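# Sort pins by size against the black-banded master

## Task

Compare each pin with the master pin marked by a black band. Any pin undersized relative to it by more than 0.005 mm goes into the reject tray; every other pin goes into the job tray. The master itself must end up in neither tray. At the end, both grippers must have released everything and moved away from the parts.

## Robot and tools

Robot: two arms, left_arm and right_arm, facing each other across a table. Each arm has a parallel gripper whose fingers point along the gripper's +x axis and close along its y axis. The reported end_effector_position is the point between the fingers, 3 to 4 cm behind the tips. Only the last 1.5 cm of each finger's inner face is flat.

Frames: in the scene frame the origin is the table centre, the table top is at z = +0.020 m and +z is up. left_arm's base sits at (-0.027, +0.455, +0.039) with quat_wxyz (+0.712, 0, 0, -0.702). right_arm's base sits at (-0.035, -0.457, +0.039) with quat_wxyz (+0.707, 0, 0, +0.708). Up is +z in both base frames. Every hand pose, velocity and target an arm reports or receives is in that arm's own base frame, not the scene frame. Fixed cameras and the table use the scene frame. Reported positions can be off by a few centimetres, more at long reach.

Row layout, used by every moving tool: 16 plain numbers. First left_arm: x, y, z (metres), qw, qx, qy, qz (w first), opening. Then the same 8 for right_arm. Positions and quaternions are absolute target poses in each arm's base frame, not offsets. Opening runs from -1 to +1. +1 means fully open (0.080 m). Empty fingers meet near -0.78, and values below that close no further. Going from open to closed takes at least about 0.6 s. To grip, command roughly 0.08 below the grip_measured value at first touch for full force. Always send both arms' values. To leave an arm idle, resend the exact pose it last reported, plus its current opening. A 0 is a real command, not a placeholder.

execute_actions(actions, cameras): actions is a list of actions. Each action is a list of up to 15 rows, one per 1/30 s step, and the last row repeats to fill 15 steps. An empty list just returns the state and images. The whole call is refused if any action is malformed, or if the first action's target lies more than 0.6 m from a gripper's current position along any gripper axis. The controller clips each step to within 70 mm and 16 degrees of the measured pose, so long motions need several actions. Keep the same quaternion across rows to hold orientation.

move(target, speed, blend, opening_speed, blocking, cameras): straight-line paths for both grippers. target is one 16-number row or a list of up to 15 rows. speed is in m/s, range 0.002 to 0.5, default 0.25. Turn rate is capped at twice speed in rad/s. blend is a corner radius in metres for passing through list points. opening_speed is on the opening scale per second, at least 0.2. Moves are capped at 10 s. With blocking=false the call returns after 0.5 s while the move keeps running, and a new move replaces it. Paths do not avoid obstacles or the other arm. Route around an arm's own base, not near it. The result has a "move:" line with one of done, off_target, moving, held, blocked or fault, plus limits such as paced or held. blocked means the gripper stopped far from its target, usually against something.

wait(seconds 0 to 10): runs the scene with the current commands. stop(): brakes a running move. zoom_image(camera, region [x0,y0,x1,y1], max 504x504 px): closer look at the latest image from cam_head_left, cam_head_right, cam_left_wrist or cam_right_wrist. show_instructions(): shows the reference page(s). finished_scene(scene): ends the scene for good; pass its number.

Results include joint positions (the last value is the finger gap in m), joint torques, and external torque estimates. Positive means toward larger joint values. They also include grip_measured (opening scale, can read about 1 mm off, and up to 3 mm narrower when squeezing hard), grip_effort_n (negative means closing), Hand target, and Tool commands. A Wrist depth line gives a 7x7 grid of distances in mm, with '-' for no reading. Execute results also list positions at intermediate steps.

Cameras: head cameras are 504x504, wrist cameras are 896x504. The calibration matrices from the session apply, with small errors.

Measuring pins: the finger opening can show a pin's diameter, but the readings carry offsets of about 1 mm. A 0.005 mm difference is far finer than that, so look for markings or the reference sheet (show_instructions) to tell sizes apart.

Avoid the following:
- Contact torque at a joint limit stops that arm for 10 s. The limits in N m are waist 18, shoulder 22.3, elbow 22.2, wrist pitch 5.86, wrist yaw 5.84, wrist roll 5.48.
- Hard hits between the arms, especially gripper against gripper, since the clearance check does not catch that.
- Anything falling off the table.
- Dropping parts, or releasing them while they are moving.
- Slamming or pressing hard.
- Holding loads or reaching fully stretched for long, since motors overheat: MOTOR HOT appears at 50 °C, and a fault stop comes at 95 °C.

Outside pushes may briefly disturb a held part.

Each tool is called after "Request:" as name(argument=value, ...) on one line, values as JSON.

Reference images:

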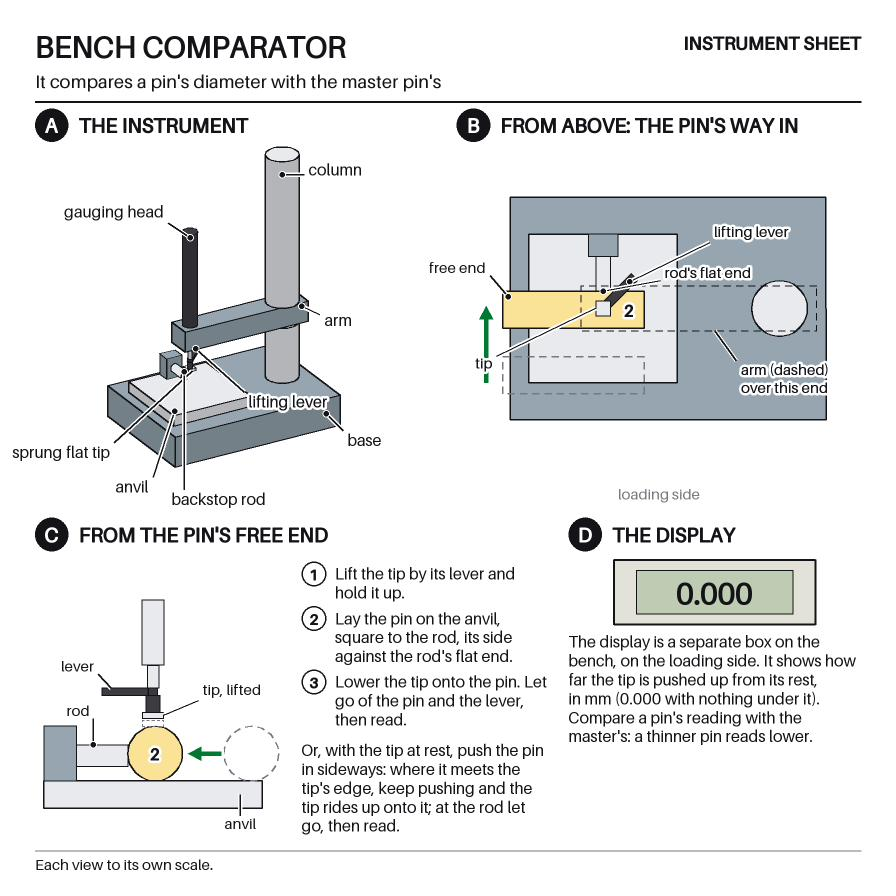

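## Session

Request:
execute_actions(actions=[])

Request:
zoom_image(camera="cam_head_left", region=[130, 150, 430, 390])

Request:
zoom_image(camera="cam_head_right", region=[130, 150, 430, 390])

Scene clock: 0.00 s.
left_arm: end_effector_position=(+0.3970, -0.1193, +0.1140) grip_measured=+0.982 grip_effort_n=n/a end_effector_quat_wxyz=(+0.892, -0.141, +0.415, +0.116) | right_arm: end_effector_position=(+0.3622, +0.1718, +0.2978) grip_measured=+0.984 grip_effort_n=n/a end_effector_quat_wxyz=(+0.872, +0.229, +0.362, +0.238)
Joint positions: left_arm=[-0.414 1.693 1.13 -0.398 -0.341 -0.693 0.079] | right_arm=[0.305 1.41 1.37 -0.555 -0.374 0.492 0.079]
Joint velocities: within noise
Joint torques (N m): no reading
External joint torques (N m): no reading
Motor temperatures (°C): left_arm=[29 28 30 32 33 31] | right_arm=[28 28 28 31 33 34]
Heat: left arm: hottest wrist yaw 33 °C (+0.0 °C/min); right arm: hottest wrist roll 34 °C (+0.0 °C/min).
Wrist depth (mm): cam_left_wrist=[224 236 248 265 285 303 332 / 213 224 234 248 265 287 308 / 203 212 222 233 250 261 287 / 194 201 211 222 236 250 268 / 186 192 201 211 220 237 253 / - 76 194 202 210 88 243 / - - 187 193 203 84 -] | cam_right_wrist=[- - - - 495 215 164 / - - - - 213 370 339 / - - - - 435 354 324 / - - - - 399 349 306 / - - - - 393 97 290 / - 80 - - 371 80 - / - - - 400 349 81 -]
Hand target: left_arm +0.3974, -0.1194, +0.1151; +0.892, -0.141, +0.413, +0.115 | right_arm +0.3620, +0.1718, +0.2995; +0.872, +0.229, +0.359, +0.239
Tool commands: left_gripper/opening=+0.982314 right_gripper/opening=+0.984109
camera_calibration:
cam_left_wrist: T_world_to_cam=[[0.30467, -0.932976, 0.191657, -0.247877], [-0.876012, -0.353472, -0.328118, 0.375322], [0.373871, -0.0679262, -0.92499, 0.0286819], [0, 0, 0, 1]] pos_world=[0.393584, -0.0966491, 0.197188]
cam_right_wrist: T_world_to_cam=[[0.201329, -0.806201, -0.556333, 0.235129], [-0.920285, 0.038836, -0.389316, 0.467708], [0.335473, 0.590366, -0.734116, 0.0749307], [0, 0, 0, 1]] pos_world=[0.357949, 0.127161, 0.367904]

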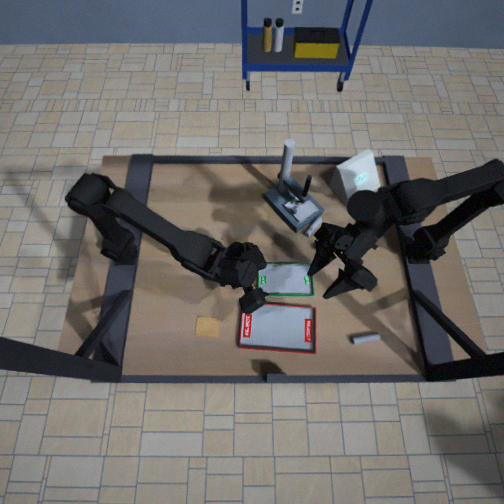

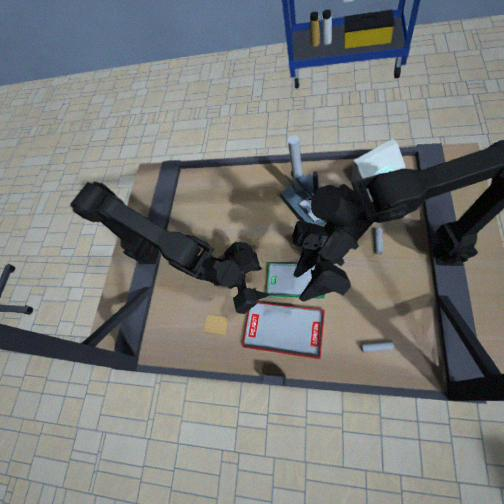

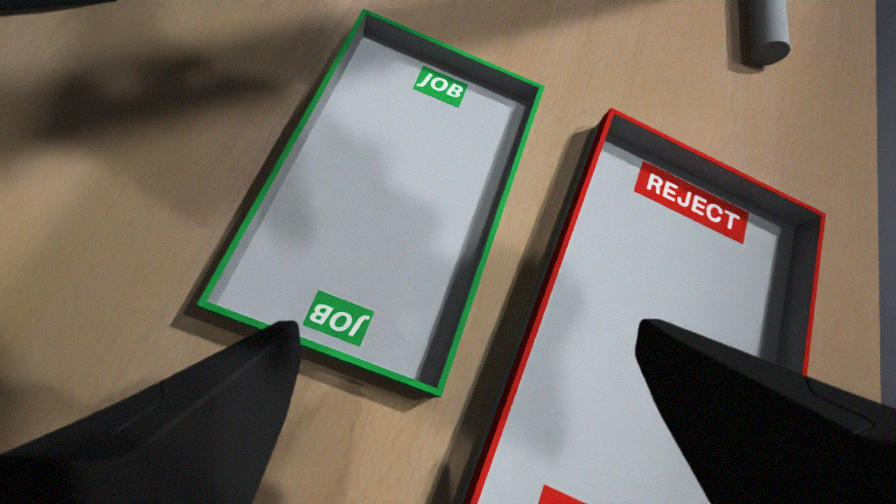

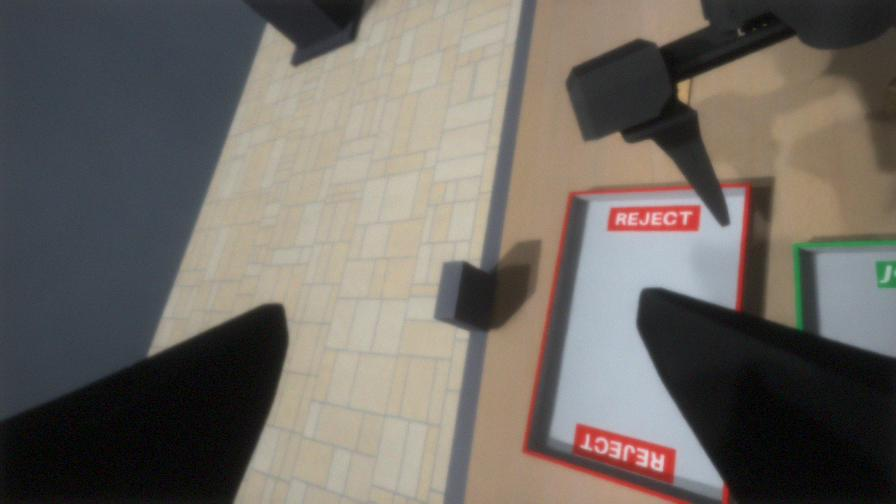

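Scaled by 1.680 from the camera's 504x504 image, which has a finer 720x720 frame.

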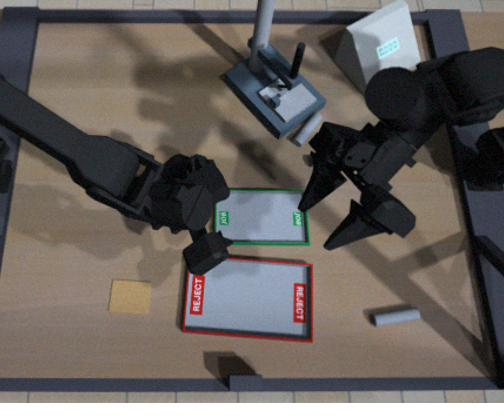

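Scaled by 1.680 from the camera's 504x504 image, which has a finer 720x720 frame.

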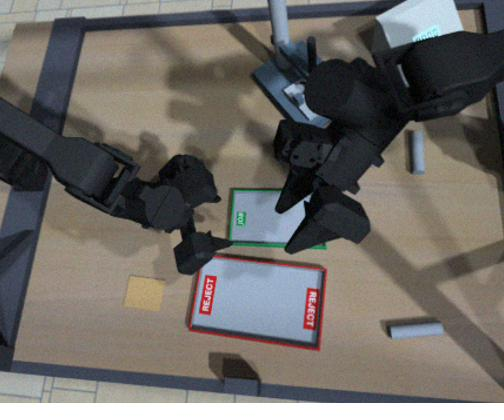

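Request:
move(target=[0.20,-0.04,0.22,0.9063,0,0.4226,0,0.98,0.29,-0.06,0.34,0.8448,0.0462,0.5279,-0.0739,0.98], speed=0.2)

Scene clock: 12.53 s.
left_arm: end_effector_position=(+0.1997, -0.0399, +0.2149) grip_measured=+0.982 grip_effort_n=-14.7 end_effector_quat_wxyz=(+0.904, +0.003, +0.428, +0.002) | right_arm: end_effector_position=(+0.2885, -0.0584, +0.3391) grip_measured=+0.984 grip_effort_n=-19.8 end_effector_quat_wxyz=(+0.851, +0.047, +0.518, -0.073)
Joint positions: left_arm=[-0.373 0.802 0.936 -1.056 -0.239 -0.291 0.079] | right_arm=[-0.21 1.511 1.988 -1.571 -0.02 -0.03 0.079]
Joint velocities: within noise
Joint torques (N m): left_arm=[0.31 -1.62 7.48 1.05 0.02 0.1] | right_arm=[-0.22 -4.82 6.65 0.82 0.1 -0.12]
External joint torques (N m): left_arm=[0.31 -0.66 1.32 -0.22 0.15 0.1] | right_arm=[-0.2 -0.16 1.63 -0.23 0.11 -0.12]
Motor temperatures (°C): left_arm=[29 31 31 33 33 31] | right_arm=[28 29 32 33 33 34]
Heat: left arm: hottest wrist pitch 33 °C (+4.8 °C/min); right arm: hottest wrist roll 34 °C (+0.0 °C/min).
Wrist depth (mm): cam_left_wrist=[354 366 395 399 404 408 411 / 362 369 374 376 377 384 384 / 346 349 352 358 357 358 370 / 328 332 334 308 340 345 346 / 312 315 317 316 324 325 328 / 301 76 301 303 307 88 313 / - - 287 290 292 84 -] | cam_right_wrist=[430 435 439 444 448 273 - / 424 431 434 437 410 443 - / 419 424 428 430 393 439 - / 414 418 424 427 401 435 - / 410 399 419 423 424 97 434 / - 80 413 417 421 80 - / - - 410 411 415 80 -]
Hand target: left_arm +0.2000, -0.0400, +0.2200; +0.906, +0.000, +0.423, +0.000 | right_arm +0.2900, -0.0600, +0.3396; +0.851, +0.045, +0.518, -0.075
Off the commanded pose: left_arm 0.005 m, 1 deg | right_arm 0.002 m, 1 deg.
joint sent to its limit (right arm) — joint 4 (wrist pitch), lower limit. The joint targets still meet the commanded pose.
move: done
camera_calibration:
cam_left_wrist: T_world_to_cam=[[-0.0155359, -0.999437, 0.029724, -0.0368814], [-0.939516, 0.00441892, -0.342478, 0.293735], [0.342154, -0.0332468, -0.939056, 0.211949], [0, 0, 0, 1]] pos_world=[0.202876, -0.031112, 0.300725]
cam_right_wrist: T_world_to_cam=[[-0.214017, -0.976267, 0.0331632, -0.00263386], [-0.970694, 0.208751, -0.119067, 0.357758], [0.109318, -0.0576737, -0.992332, 0.380822], [0, 0, 0, 1]] pos_world=[0.305079, -0.0552902, 0.420586]

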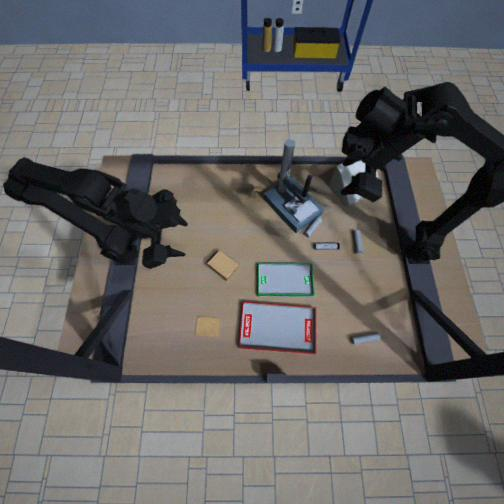

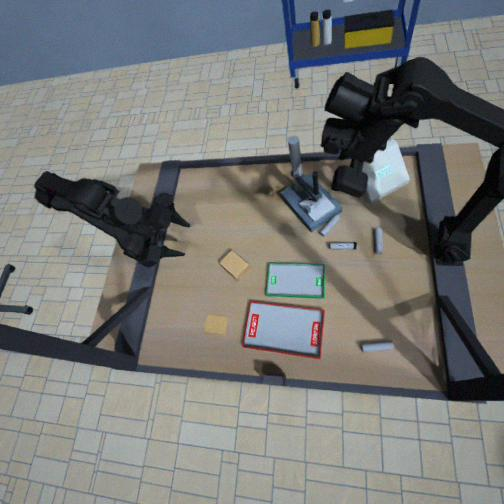

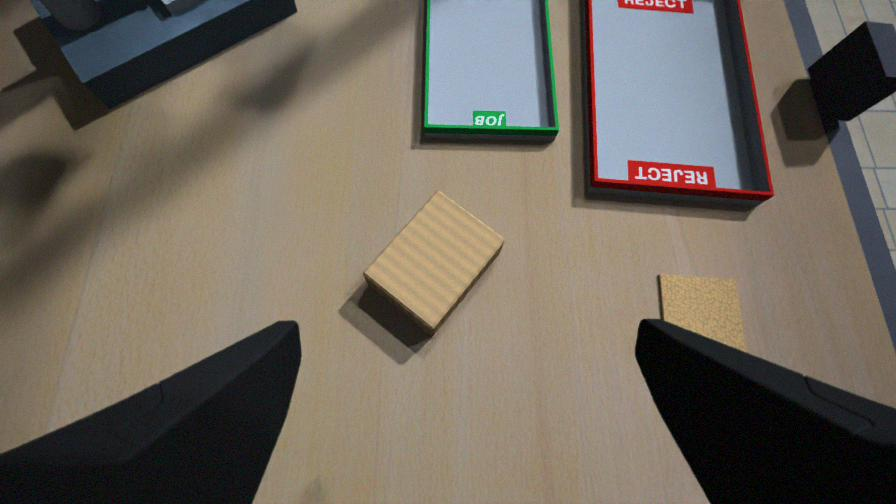

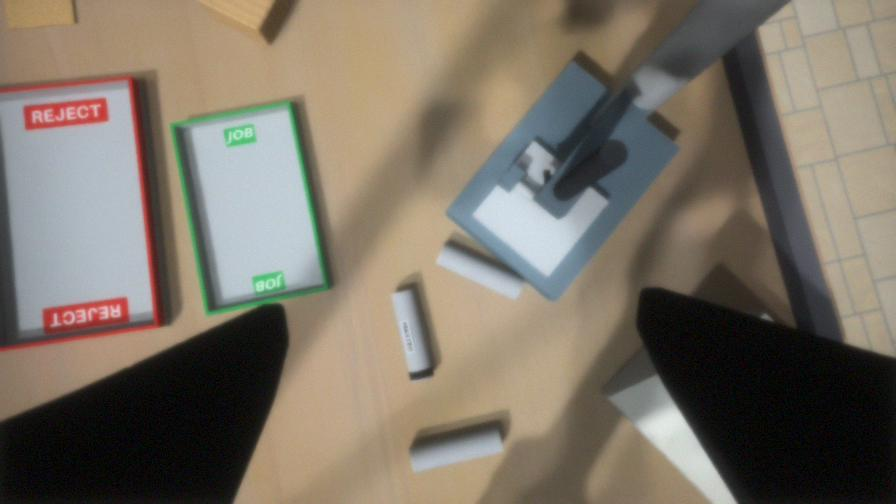

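Request:
move(target=[0.1997,-0.0399,0.2149,0.904,0.003,0.428,0.002,0.982,0.222,-0.040,0.09,0.9054,-0.0184,0.4222,0.0395,0.5], speed=0.2, cameras=["cam_right_wrist"])

Scene clock: 38.37 s.
left_arm: end_effector_position=(+0.1997, -0.0399, +0.2149) grip_measured=+0.982 grip_effort_n=-4.4 end_effector_quat_wxyz=(+0.904, +0.003, +0.429, +0.002) | right_arm: end_effector_position=(+0.2231, -0.0403, +0.0912) grip_measured=+0.504 grip_effort_n=-19.8 end_effector_quat_wxyz=(+0.905, -0.018, +0.424, +0.039)
Joint positions: left_arm=[-0.373 0.802 0.936 -1.056 -0.239 -0.291 0.079] | right_arm=[-0.365 0.854 0.448 -0.521 -0.283 -0.355 0.058]
Joint velocities: within noise
Joint torques (N m): left_arm=[-0.01 -1.29 5.91 1.24 -0.14 0.03] | right_arm=[-0.2 -2.85 6.14 1.29 -0.27 -0.12]
External joint torques (N m): left_arm=[-0.02 -0.35 -0.21 -0.03 0 0.03] | right_arm=[-0.18 -1.34 -0.36 0.04 -0.12 -0.12]
Motor temperatures (°C): left_arm=[29 30 34 34 33 31] | right_arm=[28 30 32 32 33 34]
Heat: left arm: hottest elbow 34 °C (+6.3 °C/min); right arm: hottest wrist roll 34 °C (+0.0 °C/min).
Wrist depth (mm): cam_left_wrist=[353 364 394 400 406 407 410 / 362 369 374 376 376 383 383 / 345 349 352 355 356 359 370 / 327 331 333 308 339 344 348 / 311 315 316 316 324 325 328 / 301 76 300 303 306 88 313 / - - 287 289 291 84 -] | cam_right_wrist=[214 216 218 221 208 175 173 / 204 204 207 210 194 178 167 / 197 198 198 196 198 181 169 / 188 189 189 187 190 191 190 / 180 182 179 178 179 183 183 / 175 - 170 174 173 - - / - - 164 166 167 - -]
Hand target: left_arm +0.1997, -0.0399, +0.2149; +0.904, +0.003, +0.428, +0.002 | right_arm +0.2220, -0.0400, +0.0900; +0.905, -0.018, +0.422, +0.039
Off the commanded pose: left_arm 0.000 m, 0 deg | right_arm 0.002 m, 0 deg.
move: done
camera_calibration:
cam_right_wrist: T_world_to_cam=[[0.0364195, -0.998989, 0.0263634, -0.0468914], [-0.942687, -0.0430989, -0.330883, 0.263842], [0.331685, -0.0128018, -0.943304, 0.0907608], [0, 0, 0, 1]] pos_world=[0.220325, -0.0343108, 0.174152]
Images, in order (width x height): cam_right_wrist 896x504.

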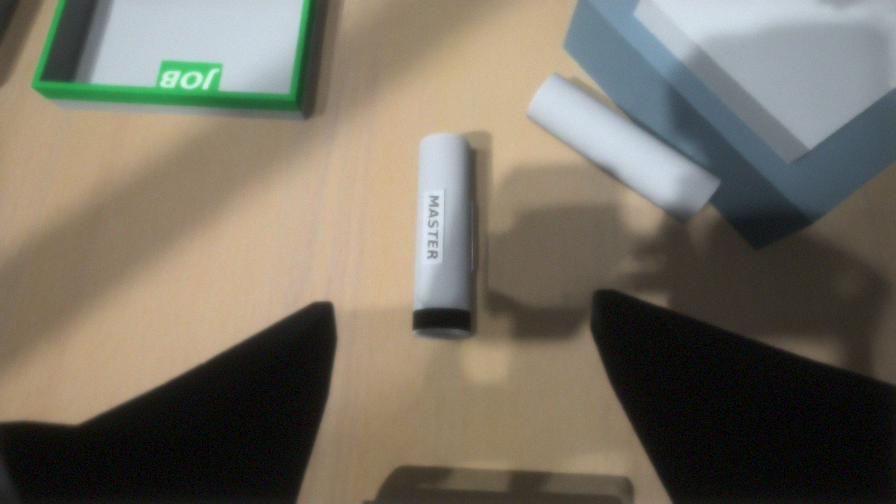

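Request:
move(target=[0.1997,-0.0399,0.2149,0.904,0.003,0.428,0.002,0.982,0.240,-0.0365,0.042,0.9062,-0.0074,0.4226,0.0158,0.4], speed=0.07, cameras=["cam_right_wrist"])

Scene clock: 53.97 s.
left_arm: end_effector_position=(+0.1997, -0.0399, +0.2149) grip_measured=+0.982 grip_effort_n=-4.4 end_effector_quat_wxyz=(+0.904, +0.003, +0.429, +0.002) | right_arm: end_effector_position=(+0.2418, -0.0373, +0.0454) grip_measured=+0.404 grip_effort_n=-19.3 end_effector_quat_wxyz=(+0.908, -0.009, +0.418, +0.016)
Joint positions: left_arm=[-0.373 0.802 0.936 -1.056 -0.239 -0.291 0.079] | right_arm=[-0.274 1.027 0.304 -0.164 -0.197 -0.242 0.053]
Joint velocities: within noise
Joint torques (N m): left_arm=[0 -1.29 5.91 1.24 -0.14 0.03] | right_arm=[0.23 -2.13 5.66 1.32 -0.01 0.14]
External joint torques (N m): left_arm=[-0.01 -0.36 -0.27 -0.05 -0.01 0.03] | right_arm=[0.21 -0.01 -0.37 0.02 0.11 0.14]
Motor temperatures (°C): left_arm=[29 29 34 34 33 31] | right_arm=[28 30 33 33 33 34]
Heat: left arm: hottest elbow 34 °C (+4.4 °C/min); right arm: hottest wrist roll 34 °C (+0.0 °C/min).
Wrist depth (mm): cam_left_wrist=[353 365 397 400 405 407 410 / 363 369 374 375 377 384 385 / 347 347 352 354 356 359 370 / 328 330 333 307 340 343 347 / 311 315 318 316 325 325 328 / 301 76 301 302 306 88 312 / - - 287 289 292 84 -] | cam_right_wrist=[161 161 166 167 166 142 129 / 154 155 157 158 156 139 130 / 148 148 149 147 151 148 134 / 141 141 142 125 143 144 144 / 134 135 134 121 134 138 138 / 130 - 97 129 130 - - / - - 122 124 124 - -]
Hand target: left_arm +0.1997, -0.0399, +0.2149; +0.904, +0.003, +0.428, +0.002 | right_arm +0.2400, -0.0365, +0.0421; +0.906, -0.007, +0.423, +0.016
Off the commanded pose: left_arm 0.000 m, 0 deg | right_arm 0.004 m, 1 deg.
move: done
camera_calibration:
cam_right_wrist: T_world_to_cam=[[-0.0120192, -0.99948, 0.0299265, -0.0318136], [-0.939595, 0.00105026, -0.342288, 0.267881], [0.342078, -0.0322328, -0.939119, 0.038015], [0, 0, 0, 1]] pos_world=[0.238313, -0.0308531, 0.128345]
Images, in order (width x height): cam_right_wrist 896x504.

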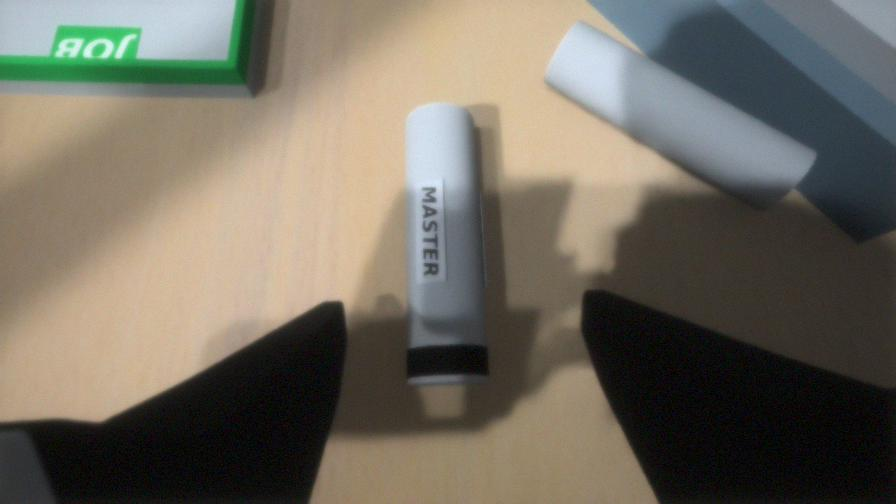

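Request:
move(target=[0.1997,-0.0399,0.2149,0.904,0.003,0.428,0.002,0.982,0.241,-0.0338,0.0255,0.9062,-0.0074,0.4226,0.0158,0.4], speed=0.05, cameras=["cam_right_wrist"])

Scene clock: 60.50 s.
left_arm: end_effector_position=(+0.1997, -0.0399, +0.2149) grip_measured=+0.982 grip_effort_n=-4.4 end_effector_quat_wxyz=(+0.904, +0.003, +0.429, +0.002) | right_arm: end_effector_position=(+0.2429, -0.0347, +0.0287) grip_measured=+0.404 grip_effort_n=-19.3 end_effector_quat_wxyz=(+0.908, -0.009, +0.419, +0.016)
Joint positions: left_arm=[-0.373 0.802 0.936 -1.056 -0.239 -0.291 0.079] | right_arm=[-0.255 1.095 0.254 -0.043 -0.185 -0.226 0.053]
Joint velocities: within noise
Joint torques (N m): left_arm=[-0.01 -1.29 5.91 1.24 -0.14 0.03] | right_arm=[0.23 -2.26 5.37 1.33 0.01 0.14]
External joint torques (N m): left_arm=[-0.01 -0.34 -0.22 -0.03 0 0.02] | right_arm=[0.21 -0.03 -0.28 0.05 0.11 0.14]
Motor temperatures (°C): left_arm=[29 29 34 35 33 31] | right_arm=[28 29 34 34 33 34]
Heat: left arm: hottest wrist pitch 35 °C (+3.0 °C/min); right arm: hottest elbow 34 °C (+6.1 °C/min).
Wrist depth (mm): cam_left_wrist=[353 365 395 398 404 408 409 / 363 370 373 375 378 383 384 / 345 349 353 356 357 358 371 / 328 332 333 308 340 343 346 / 311 316 317 315 324 325 328 / 301 76 299 303 307 88 314 / - - 286 289 291 84 -] | cam_right_wrist=[136 136 146 147 144 125 119 / 137 138 138 118 140 126 118 / 130 130 131 111 133 133 131 / 124 124 125 107 126 127 128 / 118 120 118 103 118 121 121 / - - 78 113 114 - - / - - 107 110 110 - -]
Hand target: left_arm +0.1997, -0.0399, +0.2149; +0.904, +0.003, +0.428, +0.002 | right_arm +0.2409, -0.0338, +0.0255; +0.906, -0.007, +0.423, +0.016
Off the commanded pose: left_arm 0.000 m, 0 deg | right_arm 0.004 m, 1 deg.
move: done
camera_calibration:
cam_right_wrist: T_world_to_cam=[[-0.0122633, -0.999479, 0.0298459, -0.0286103], [-0.939668, 0.00131427, -0.342084, 0.263252], [0.341867, -0.0322404, -0.939195, 0.0220424], [0, 0, 0, 1]] pos_world=[0.239483, -0.0282308, 0.11161]
Images, in order (width x height): cam_right_wrist 896x504.

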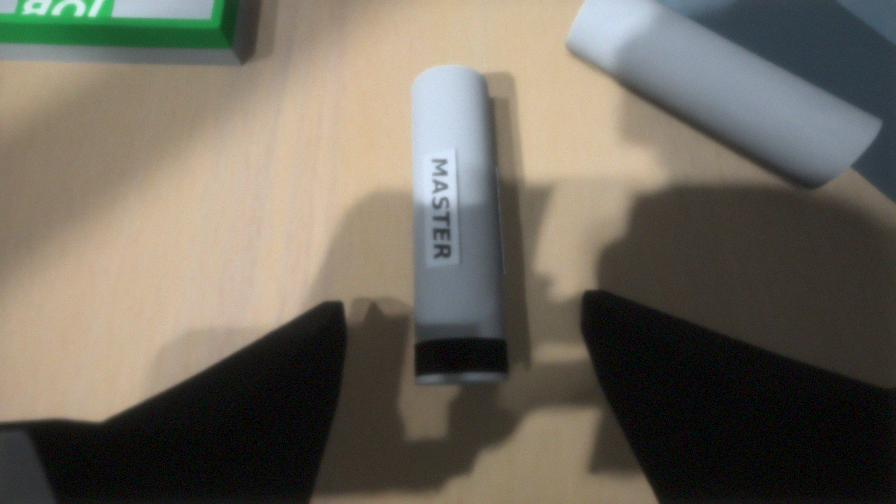

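Request:
move(target=[[0.1997,-0.0399,0.2149,0.904,0.003,0.428,0.002,0.982,0.241,-0.0338,0.0255,0.9062,-0.0074,0.4226,0.0158,-0.55],[0.1997,-0.0399,0.2149,0.904,0.003,0.428,0.002,0.982,0.235,-0.034,0.10,0.9062,-0.0074,0.4226,0.0158,-0.55]], speed=0.08, opening_speed=0.9, cameras=["cam_right_wrist"])

Scene clock: 66.50 s.
left_arm: end_effector_position=(+0.1997, -0.0399, +0.2149) grip_measured=+0.982 grip_effort_n=-4.4 end_effector_quat_wxyz=(+0.904, +0.003, +0.429, +0.002) | right_arm: end_effector_position=(+0.2304, -0.0329, +0.0895) grip_measured=-0.403 grip_effort_n=-83.5 end_effector_quat_wxyz=(+0.899, -0.003, +0.438, +0.016)
Joint positions: left_arm=[-0.373 0.802 0.936 -1.056 -0.239 -0.291 0.079] | right_arm=[-0.261 0.891 0.465 -0.503 -0.185 -0.228 0.017]
Joint velocities: within noise
Joint torques (N m): left_arm=[-0.01 -1.3 5.91 1.24 -0.14 0.03] | right_arm=[-0.23 -3.72 8.99 1.25 -0.27 -0.13]
External joint torques (N m): left_arm=[-0.01 -0.32 -0.22 -0.01 0 0.03] | right_arm=[-0.24 -2.03 2.56 0 -0.16 -0.13]
Motor temperatures (°C): left_arm=[29 29 34 35 33 31] | right_arm=[28 29 34 34 33 34]
Heat: left arm: hottest wrist pitch 35 °C (+2.0 °C/min); right arm: hottest elbow 34 °C (+4.0 °C/min).
Wrist depth (mm): cam_left_wrist=[353 364 396 400 405 408 409 / 362 368 373 376 376 383 384 / 345 349 353 356 357 359 371 / 328 330 334 309 339 343 347 / 311 315 318 316 323 325 328 / 301 76 301 303 306 88 313 / - - 287 290 291 84 -] | cam_right_wrist=[204 207 209 211 208 168 164 / 196 197 200 120 189 175 160 / 192 192 193 112 192 177 164 / 184 184 185 106 186 186 186 / 177 177 177 101 104 179 179 / 172 172 - 169 - - - / - - - 165 - - -]
Hand target: left_arm +0.1997, -0.0399, +0.2149; +0.904, +0.003, +0.428, +0.002 | right_arm +0.2349, -0.0340, +0.1000; +0.906, -0.008, +0.422, +0.016
Off the commanded pose: left_arm 0.000 m, 0 deg | right_arm 0.012 m, 2 deg.
move: off_target (right_arm)
camera_calibration:
cam_right_wrist: T_world_to_cam=[[-0.0158075, -0.999669, 0.0202771, -0.0271088], [-0.953514, 0.00896782, -0.301216, 0.272064], [0.300934, -0.0240959, -0.95334, 0.0944354], [0, 0, 0, 1]] pos_world=[0.230569, -0.0272641, 0.172529]
Images, in order (width x height): cam_right_wrist 896x504.

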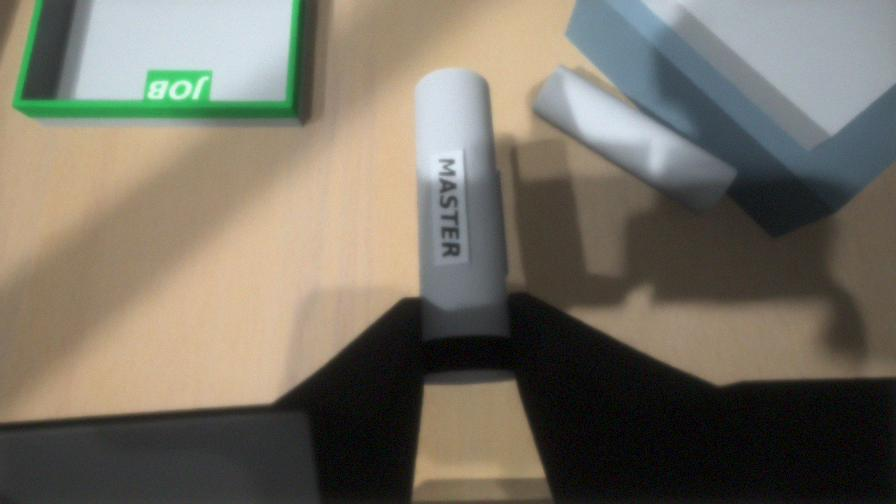

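Request:
move(target=[[0.1997,-0.0399,0.2149,0.904,0.003,0.428,0.002,0.982,0.235,-0.05,0.13,0.8969,0.0932,0.4182,-0.2,-0.55],[0.1997,-0.0399,0.2149,0.904,0.003,0.428,0.002,0.982,0.2766,-0.117,0.137,0.8129,0.1869,0.3790,-0.4008,-0.55]], speed=0.15, blend=0.02, cameras=["cam_right_wrist"])

Request:
zoom_image(camera="cam_right_wrist", region=[150, 0, 600, 400])

Scene clock: 76.67 s.
left_arm: end_effector_position=(+0.1997, -0.0399, +0.2149) grip_measured=+0.982 grip_effort_n=-4.4 end_effector_quat_wxyz=(+0.904, +0.003, +0.429, +0.002) | right_arm: end_effector_position=(+0.2747, -0.1153, +0.1348) grip_measured=-0.547 grip_effort_n=-19.3 end_effector_quat_wxyz=(+0.813, +0.185, +0.382, -0.398)
Joint positions: left_arm=[-0.373 0.802 0.936 -1.056 -0.239 -0.291 0.079] | right_arm=[-0.18 1.245 0.823 -0.594 0.441 0.6 0.01]
Joint velocities: within noise
Joint torques (N m): left_arm=[-0.01 -1.29 5.91 1.24 -0.14 0.03] | right_arm=[-0.22 -4.05 8.02 0.89 0.38 0.14]
External joint torques (N m): left_arm=[-0.01 -0.35 -0.21 -0.03 0 0.03] | right_arm=[-0.22 -0.14 1.7 -0.22 0.12 0.13]
Motor temperatures (°C): left_arm=[29 29 34 35 33 31] | right_arm=[28 30 36 35 33 34]
Heat: left arm: hottest wrist pitch 35 °C (+1.0 °C/min); right arm: hottest elbow 36 °C (+4.0 °C/min).
Wrist depth (mm): cam_left_wrist=[354 365 396 398 405 407 410 / 362 369 373 376 377 383 384 / 345 349 352 357 357 359 370 / 328 330 333 308 340 344 348 / 311 316 317 316 324 325 328 / 301 76 299 303 307 88 314 / - - 286 290 292 84 -] | cam_right_wrist=[260 261 144 241 279 275 147 / 248 249 141 227 264 263 149 / 236 234 197 214 251 195 157 / 226 201 191 201 238 193 169 / 215 214 195 96 228 190 183 / 208 211 - 95 - - - / - - - 203 - - -]
Hand target: left_arm +0.1997, -0.0399, +0.2149; +0.904, +0.003, +0.428, +0.002 | right_arm +0.2766, -0.1169, +0.1370; +0.813, +0.187, +0.379, -0.401
Off the commanded pose: left_arm 0.000 m, 0 deg | right_arm 0.003 m, 1 deg.
move: done
camera_calibration:
cam_right_wrist: T_world_to_cam=[[-0.817015, -0.57587, 0.0293343, 0.157986], [-0.551742, 0.765977, -0.32994, 0.309494], [0.167533, -0.285751, -0.943546, 0.127433], [0, 0, 0, 1]] pos_world=[0.278488, -0.109672, 0.217719]
Images, in order (width x height): cam_right_wrist 896x504.

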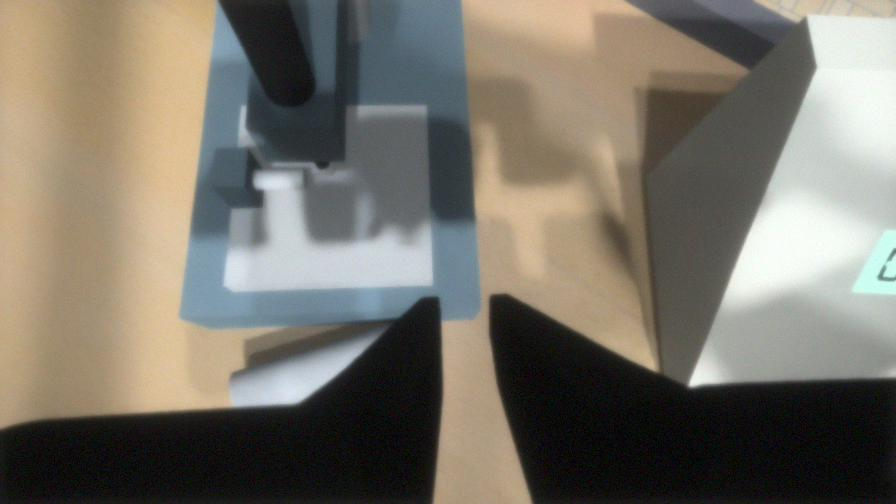

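Scaled by 1.120 from the camera's 896x504 image, which has a finer 1280x720 frame.

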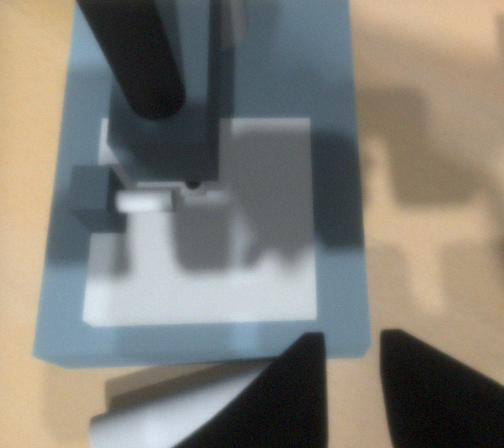

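Request:
wait(seconds=0.5, cameras=["cam_head_left","cam_head_right","cam_left_wrist","cam_right_wrist"])

Request:
zoom_image(camera="cam_head_left", region=[230, 150, 450, 370])

Request:
zoom_image(camera="cam_head_right", region=[230, 150, 450, 370])

Scene clock: 83.70 s.
left_arm: end_effector_position=(+0.1997, -0.0399, +0.2149) grip_measured=+0.982 grip_effort_n=-4.4 end_effector_quat_wxyz=(+0.904, +0.003, +0.429, +0.002) | right_arm: end_effector_position=(+0.2747, -0.1154, +0.1349) grip_measured=-0.547 grip_effort_n=-19.8 end_effector_quat_wxyz=(+0.813, +0.185, +0.382, -0.398)
Joint positions: left_arm=[-0.373 0.802 0.936 -1.056 -0.239 -0.291 0.079] | right_arm=[-0.18 1.245 0.823 -0.594 0.441 0.6 0.01]
Joint velocities: within noise
Joint torques (N m): left_arm=[-0.01 -1.3 5.91 1.24 -0.14 0.03] | right_arm=[-0.22 -4.04 7.98 0.89 0.38 0.13]
External joint torques (N m): left_arm=[0 -0.35 -0.22 -0.02 -0.01 0.03] | right_arm=[-0.27 -0.1 1.65 -0.22 0.14 0.13]
Motor temperatures (°C): left_arm=[29 29 34 35 33 31] | right_arm=[28 30 36 34 33 34]
Heat: left arm: hottest wrist pitch 35 °C (+1.0 °C/min); right arm: hottest elbow 36 °C (+4.0 °C/min).
Wrist depth (mm): cam_left_wrist=[353 365 394 400 403 406 409 / 362 367 374 375 377 383 385 / 345 349 353 357 356 359 369 / 328 330 334 308 341 344 347 / 311 315 317 316 325 326 329 / 301 76 301 304 307 88 313 / - - 287 289 292 84 -] | cam_right_wrist=[260 262 144 241 279 275 147 / 248 249 140 227 263 263 149 / 237 234 197 214 251 195 158 / 226 201 191 201 238 193 169 / 216 214 195 96 228 190 183 / 208 211 - 95 - - - / - - - 203 - - -]
Hand target: left_arm +0.1997, -0.0399, +0.2149; +0.904, +0.003, +0.428, +0.002 | right_arm +0.2766, -0.1170, +0.1371; +0.813, +0.187, +0.379, -0.401
Tool commands: left_gripper/opening=+0.982 right_gripper/opening=-0.55
Off the commanded pose: left_arm 0.000 m, 0 deg | right_arm 0.003 m, 0 deg.
wait: 0.50 s; at rest from the start
camera_calibration:
cam_left_wrist: T_world_to_cam=[[-0.0158205, -0.999444, 0.0293494, -0.0367201], [-0.939637, 0.00482665, -0.34214, 0.293629], [0.341808, -0.0329906, -0.939191, 0.212032], [0, 0, 0, 1]] pos_world=[0.202849, -0.0311219, 0.300678]
cam_right_wrist: T_world_to_cam=[[-0.817246, -0.575556, 0.029067, 0.158079], [-0.551326, 0.766165, -0.3302, 0.309594], [0.167778, -0.28588, -0.943463, 0.127428], [0, 0, 0, 1]] pos_world=[0.278497, -0.109787, 0.217856]

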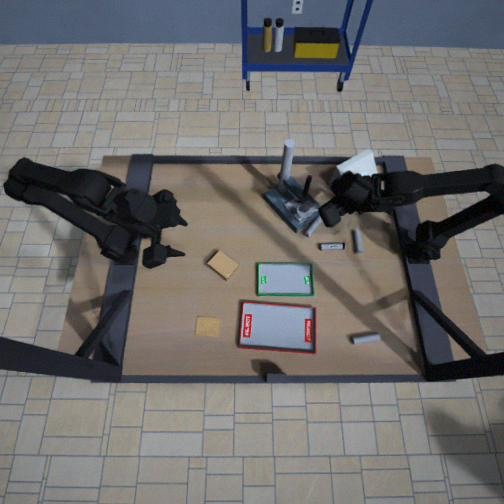

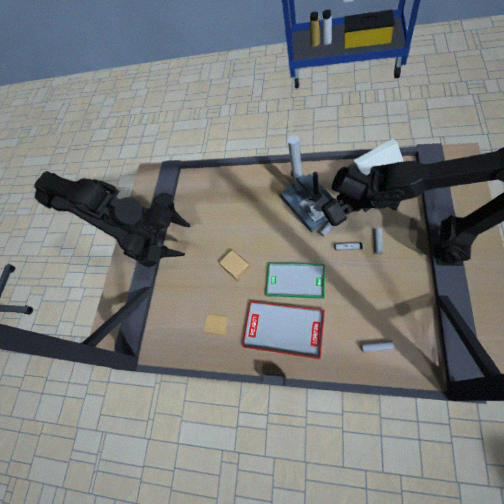

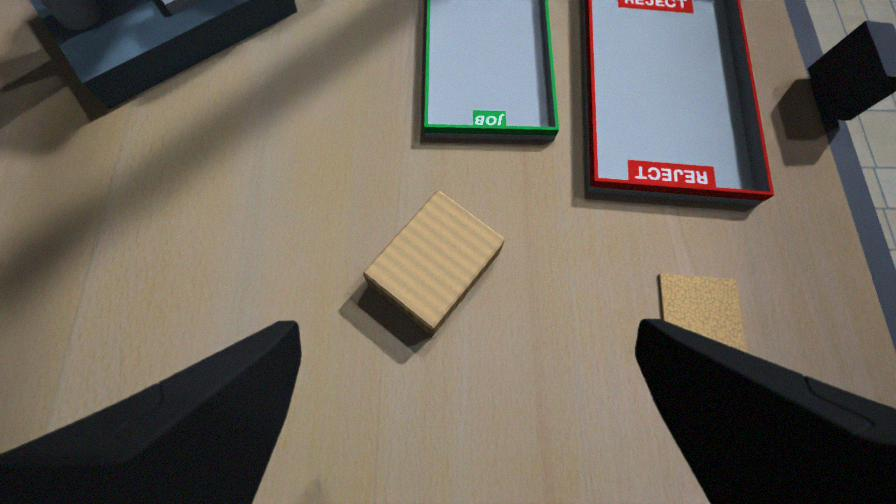

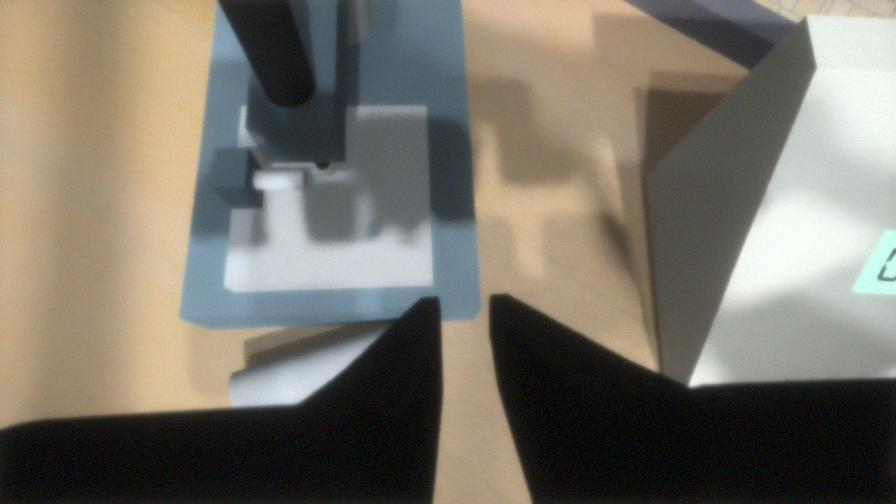

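Scaled by 2.291 from the camera's 504x504 image, which has a finer 720x720 frame.

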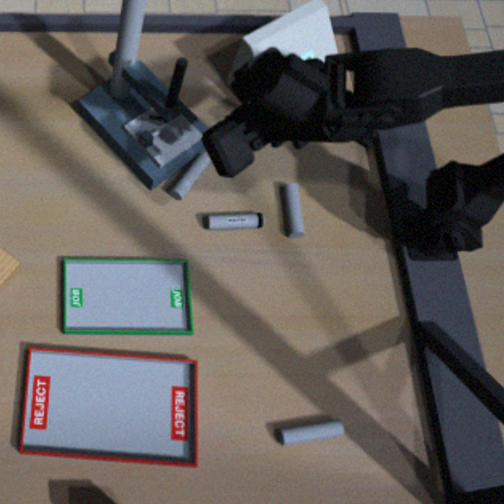

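Scaled by 2.291 from the camera's 504x504 image, which has a finer 720x720 frame.

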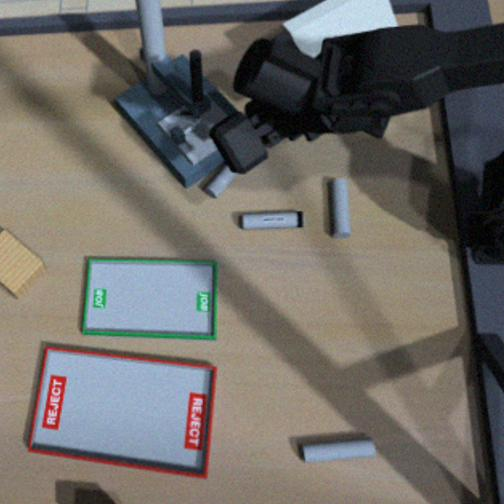

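Request:
move(target=[0.1997,-0.0399,0.2149,0.904,0.003,0.428,0.002,0.982,0.205,-0.035,0.10,0.9062,-0.0074,0.4226,0.0158,0.5], speed=0.2, cameras=["cam_right_wrist"])

Scene clock: 99.43 s.
left_arm: end_effector_position=(+0.1997, -0.0399, +0.2149) grip_measured=+0.982 grip_effort_n=-4.4 end_effector_quat_wxyz=(+0.904, +0.003, +0.429, +0.002) | right_arm: end_effector_position=(+0.2066, -0.0355, +0.1020) grip_measured=+0.496 grip_effort_n=14.2 end_effector_quat_wxyz=(+0.907, -0.008, +0.422, +0.015)
Joint positions: left_arm=[-0.373 0.802 0.936 -1.056 -0.239 -0.291 0.079] | right_arm=[-0.337 0.725 0.452 -0.632 -0.234 -0.289 0.057]
Joint velocities: within noise
Joint torques (N m): left_arm=[-0.01 -1.29 5.92 1.24 -0.14 0.03] | right_arm=[-0.19 -2.08 6.22 1.03 -0.25 -0.12]
External joint torques (N m): left_arm=[-0.01 -0.35 -0.18 -0.02 0 0.03] | right_arm=[-0.18 -1.17 -0.32 -0.23 -0.12 -0.12]
Motor temperatures (°C): left_arm=[29 29 34 35 33 31] | right_arm=[28 30 37 34 33 34]
Heat: left arm: hottest wrist pitch 35 °C (+1.0 °C/min); right arm: hottest elbow 37 °C (+4.0 °C/min).
Wrist depth (mm): cam_left_wrist=[353 365 396 399 406 407 409 / 363 370 373 375 377 383 385 / 345 349 352 355 356 359 372 / 327 330 333 308 340 344 347 / 311 316 317 315 324 325 327 / 301 76 300 303 305 88 313 / - - 287 289 292 84 -] | cam_right_wrist=[228 229 232 236 217 191 191 / 217 217 220 224 208 191 193 / 209 210 211 210 213 210 213 / 200 200 201 198 203 204 205 / 191 193 190 189 190 195 195 / 186 - 181 184 183 - - / - - 173 159 160 - -]
Hand target: left_arm +0.1997, -0.0399, +0.2149; +0.904, +0.003, +0.428, +0.002 | right_arm +0.2050, -0.0350, +0.0999; +0.906, -0.007, +0.423, +0.016
Off the commanded pose: left_arm 0.000 m, 0 deg | right_arm 0.003 m, 0 deg.
move: done
camera_calibration:
cam_right_wrist: T_world_to_cam=[[-0.0158863, -0.999473, 0.028311, -0.03117], [-0.942005, 0.00546792, -0.335555, 0.254218], [0.335224, -0.0319998, -0.941595, 0.104911], [0, 0, 0, 1]] pos_world=[0.203811, -0.0291865, 0.18497]
Images, in order (width x height): cam_right_wrist 896x504.

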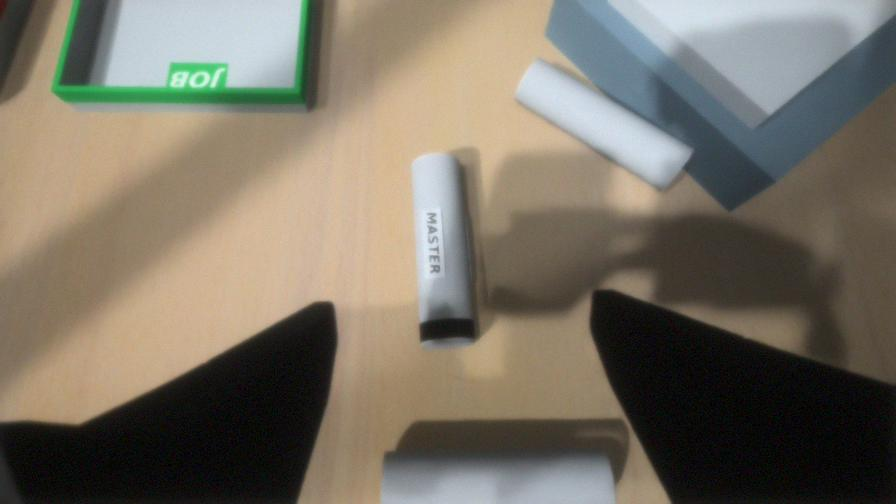

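Request:
move(target=[[0.1997,-0.0399,0.2149,0.904,0.003,0.428,0.002,0.982,0.2255,-0.0335,0.045,0.9062,-0.0074,0.4226,0.0158,0.3],[0.1997,-0.0399,0.2149,0.904,0.003,0.428,0.002,0.982,0.2275,-0.0335,0.0235,0.9062,-0.0074,0.4226,0.0158,0.3],[0.1997,-0.0399,0.2149,0.904,0.003,0.428,0.002,0.982,0.2275,-0.0335,0.0235,0.9062,-0.0074,0.4226,0.0158,-0.7]], speed=[0.15,0.06,0.05], opening_speed=0.9, cameras=["cam_right_wrist"])

Scene clock: 108.07 s.
left_arm: end_effector_position=(+0.1997, -0.0399, +0.2149) grip_measured=+0.982 grip_effort_n=-4.4 end_effector_quat_wxyz=(+0.904, +0.003, +0.429, +0.002) | right_arm: end_effector_position=(+0.2295, -0.0343, +0.0267) grip_measured=-0.396 grip_effort_n=-83.5 end_effector_quat_wxyz=(+0.908, -0.009, +0.418, +0.016)
Joint positions: left_arm=[-0.373 0.802 0.936 -1.056 -0.239 -0.291 0.079] | right_arm=[-0.277 1.015 0.214 -0.087 -0.199 -0.244 0.017]
Joint velocities: within noise
Joint torques (N m): left_arm=[0 -1.29 5.91 1.24 -0.14 0.03] | right_arm=[0.19 -1.84 5.49 1.27 -0.02 0.13]
External joint torques (N m): left_arm=[0 -0.35 -0.17 0 -0.01 0.02] | right_arm=[0.19 0 -0.35 -0.03 0.09 0.13]
Motor temperatures (°C): left_arm=[29 29 34 35 33 31] | right_arm=[28 30 37 34 33 34]
Heat: left arm: hottest wrist pitch 35 °C (+1.0 °C/min); right arm: hottest elbow 37 °C (+4.1 °C/min).
Wrist depth (mm): cam_left_wrist=[352 366 396 400 405 407 409 / 363 370 373 375 377 382 383 / 346 349 353 357 356 358 371 / 328 329 333 308 340 344 347 / 311 316 317 315 325 325 329 / 301 76 302 303 306 88 311 / - - 286 289 291 84 -] | cam_right_wrist=[140 142 144 145 144 124 122 / 135 136 136 117 138 137 123 / 128 129 130 110 131 132 132 / 122 123 123 105 124 125 126 / 117 117 118 98 118 120 120 / 113 113 - 111 86 - - / - - - 108 - - -]
Hand target: left_arm +0.1997, -0.0399, +0.2149; +0.904, +0.003, +0.428, +0.002 | right_arm +0.2274, -0.0335, +0.0235; +0.906, -0.007, +0.423, +0.016
Off the commanded pose: left_arm 0.000 m, 0 deg | right_arm 0.004 m, 1 deg.
move: done
camera_calibration:
cam_right_wrist: T_world_to_cam=[[-0.0120777, -0.999464, 0.0304176, -0.028447], [-0.939591, 0.000936689, -0.342298, 0.249916], [0.342087, -0.0327143, -0.939099, 0.0246652], [0, 0, 0, 1]] pos_world=[0.226037, -0.027859, 0.109574]
Images, in order (width x height): cam_right_wrist 896x504.

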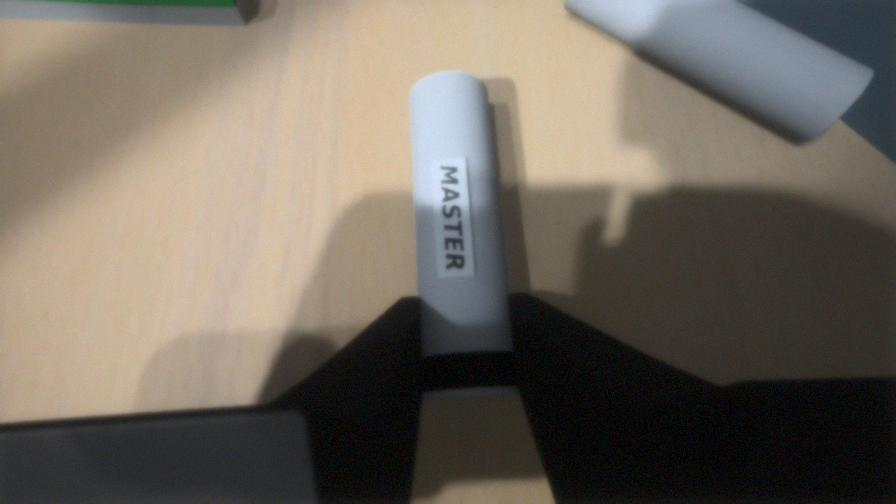

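Request:
move(target=[[0.1997,-0.0399,0.2149,0.904,0.003,0.428,0.002,0.982,0.225,-0.035,0.12,0.9062,-0.0074,0.4226,0.0158,-0.7],[0.1997,-0.0399,0.2149,0.904,0.003,0.428,0.002,0.982,0.235,-0.05,0.135,0.8969,0.0932,0.4182,-0.2,-0.7]], speed=[0.08,0.1], cameras=["cam_right_wrist"])

Scene clock: 118.70 s.
left_arm: end_effector_position=(+0.1997, -0.0399, +0.2149) grip_measured=+0.982 grip_effort_n=-4.4 end_effector_quat_wxyz=(+0.904, +0.003, +0.429, +0.002) | right_arm: end_effector_position=(+0.2308, -0.0496, +0.1268) grip_measured=-0.396 grip_effort_n=-83.5 end_effector_quat_wxyz=(+0.880, +0.090, +0.423, -0.196)
Joint positions: left_arm=[-0.373 0.802 0.936 -1.056 -0.239 -0.291 0.079] | right_arm=[-0.063 0.889 0.609 -0.651 0.234 0.291 0.017]
Joint velocities: within noise
Joint torques (N m): left_arm=[-0.01 -1.3 5.91 1.24 -0.14 0.03] | right_arm=[0.21 -2.38 9.16 1.25 0.32 0.14]
External joint torques (N m): left_arm=[-0.01 -0.34 -0.2 -0.02 0 0.03] | right_arm=[0.2 -0.62 2.66 0.02 0.19 0.14]
Motor temperatures (°C): left_arm=[29 29 34 36 33 31] | right_arm=[28 30 38 35 33 34]
Heat: left arm: hottest wrist pitch 36 °C (+2.0 °C/min); right arm: hottest elbow 38 °C (+4.0 °C/min).
Wrist depth (mm): cam_left_wrist=[352 366 396 398 406 408 409 / 363 369 373 376 376 383 385 / 345 348 352 357 357 358 371 / 328 330 333 308 340 343 346 / 311 316 316 317 326 325 328 / 301 76 301 304 306 88 313 / - - 287 289 292 84 -] | cam_right_wrist=[245 251 255 213 216 266 269 / 234 240 243 117 212 254 256 / 223 228 231 109 235 242 209 / 215 219 222 104 228 232 185 / 207 211 214 98 218 220 191 / 202 204 - 98 86 - - / - - - 199 - - -]
Hand target: left_arm +0.1997, -0.0399, +0.2149; +0.904, +0.003, +0.428, +0.002 | right_arm +0.2349, -0.0500, +0.1350; +0.885, +0.092, +0.412, -0.197
Off the commanded pose: left_arm 0.000 m, 0 deg | right_arm 0.009 m, 1 deg.
move: off_target (right_arm)
camera_calibration:
cam_right_wrist: T_world_to_cam=[[-0.463913, -0.885189, 0.0349967, 0.0626737], [-0.846347, 0.431194, -0.31268, 0.28152], [0.261691, -0.174676, -0.949214, 0.130523], [0, 0, 0, 1]] pos_world=[0.233182, -0.0431124, 0.209727]
Images, in order (width x height): cam_right_wrist 896x504.

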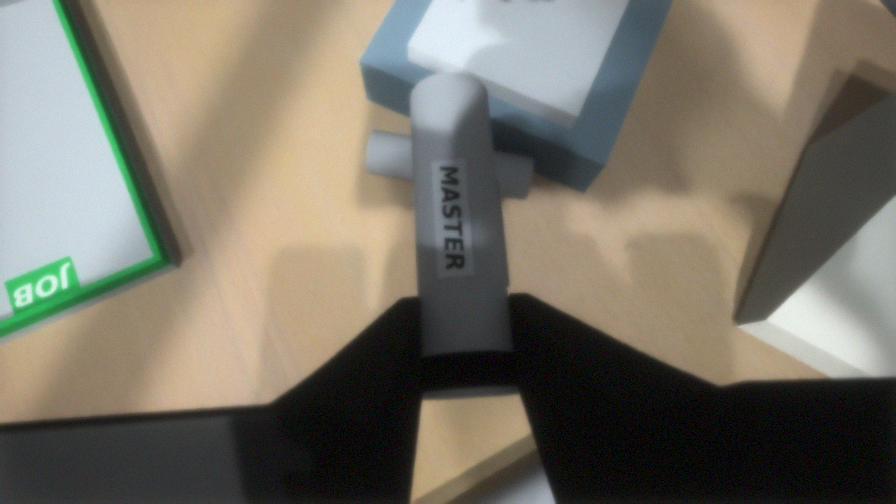

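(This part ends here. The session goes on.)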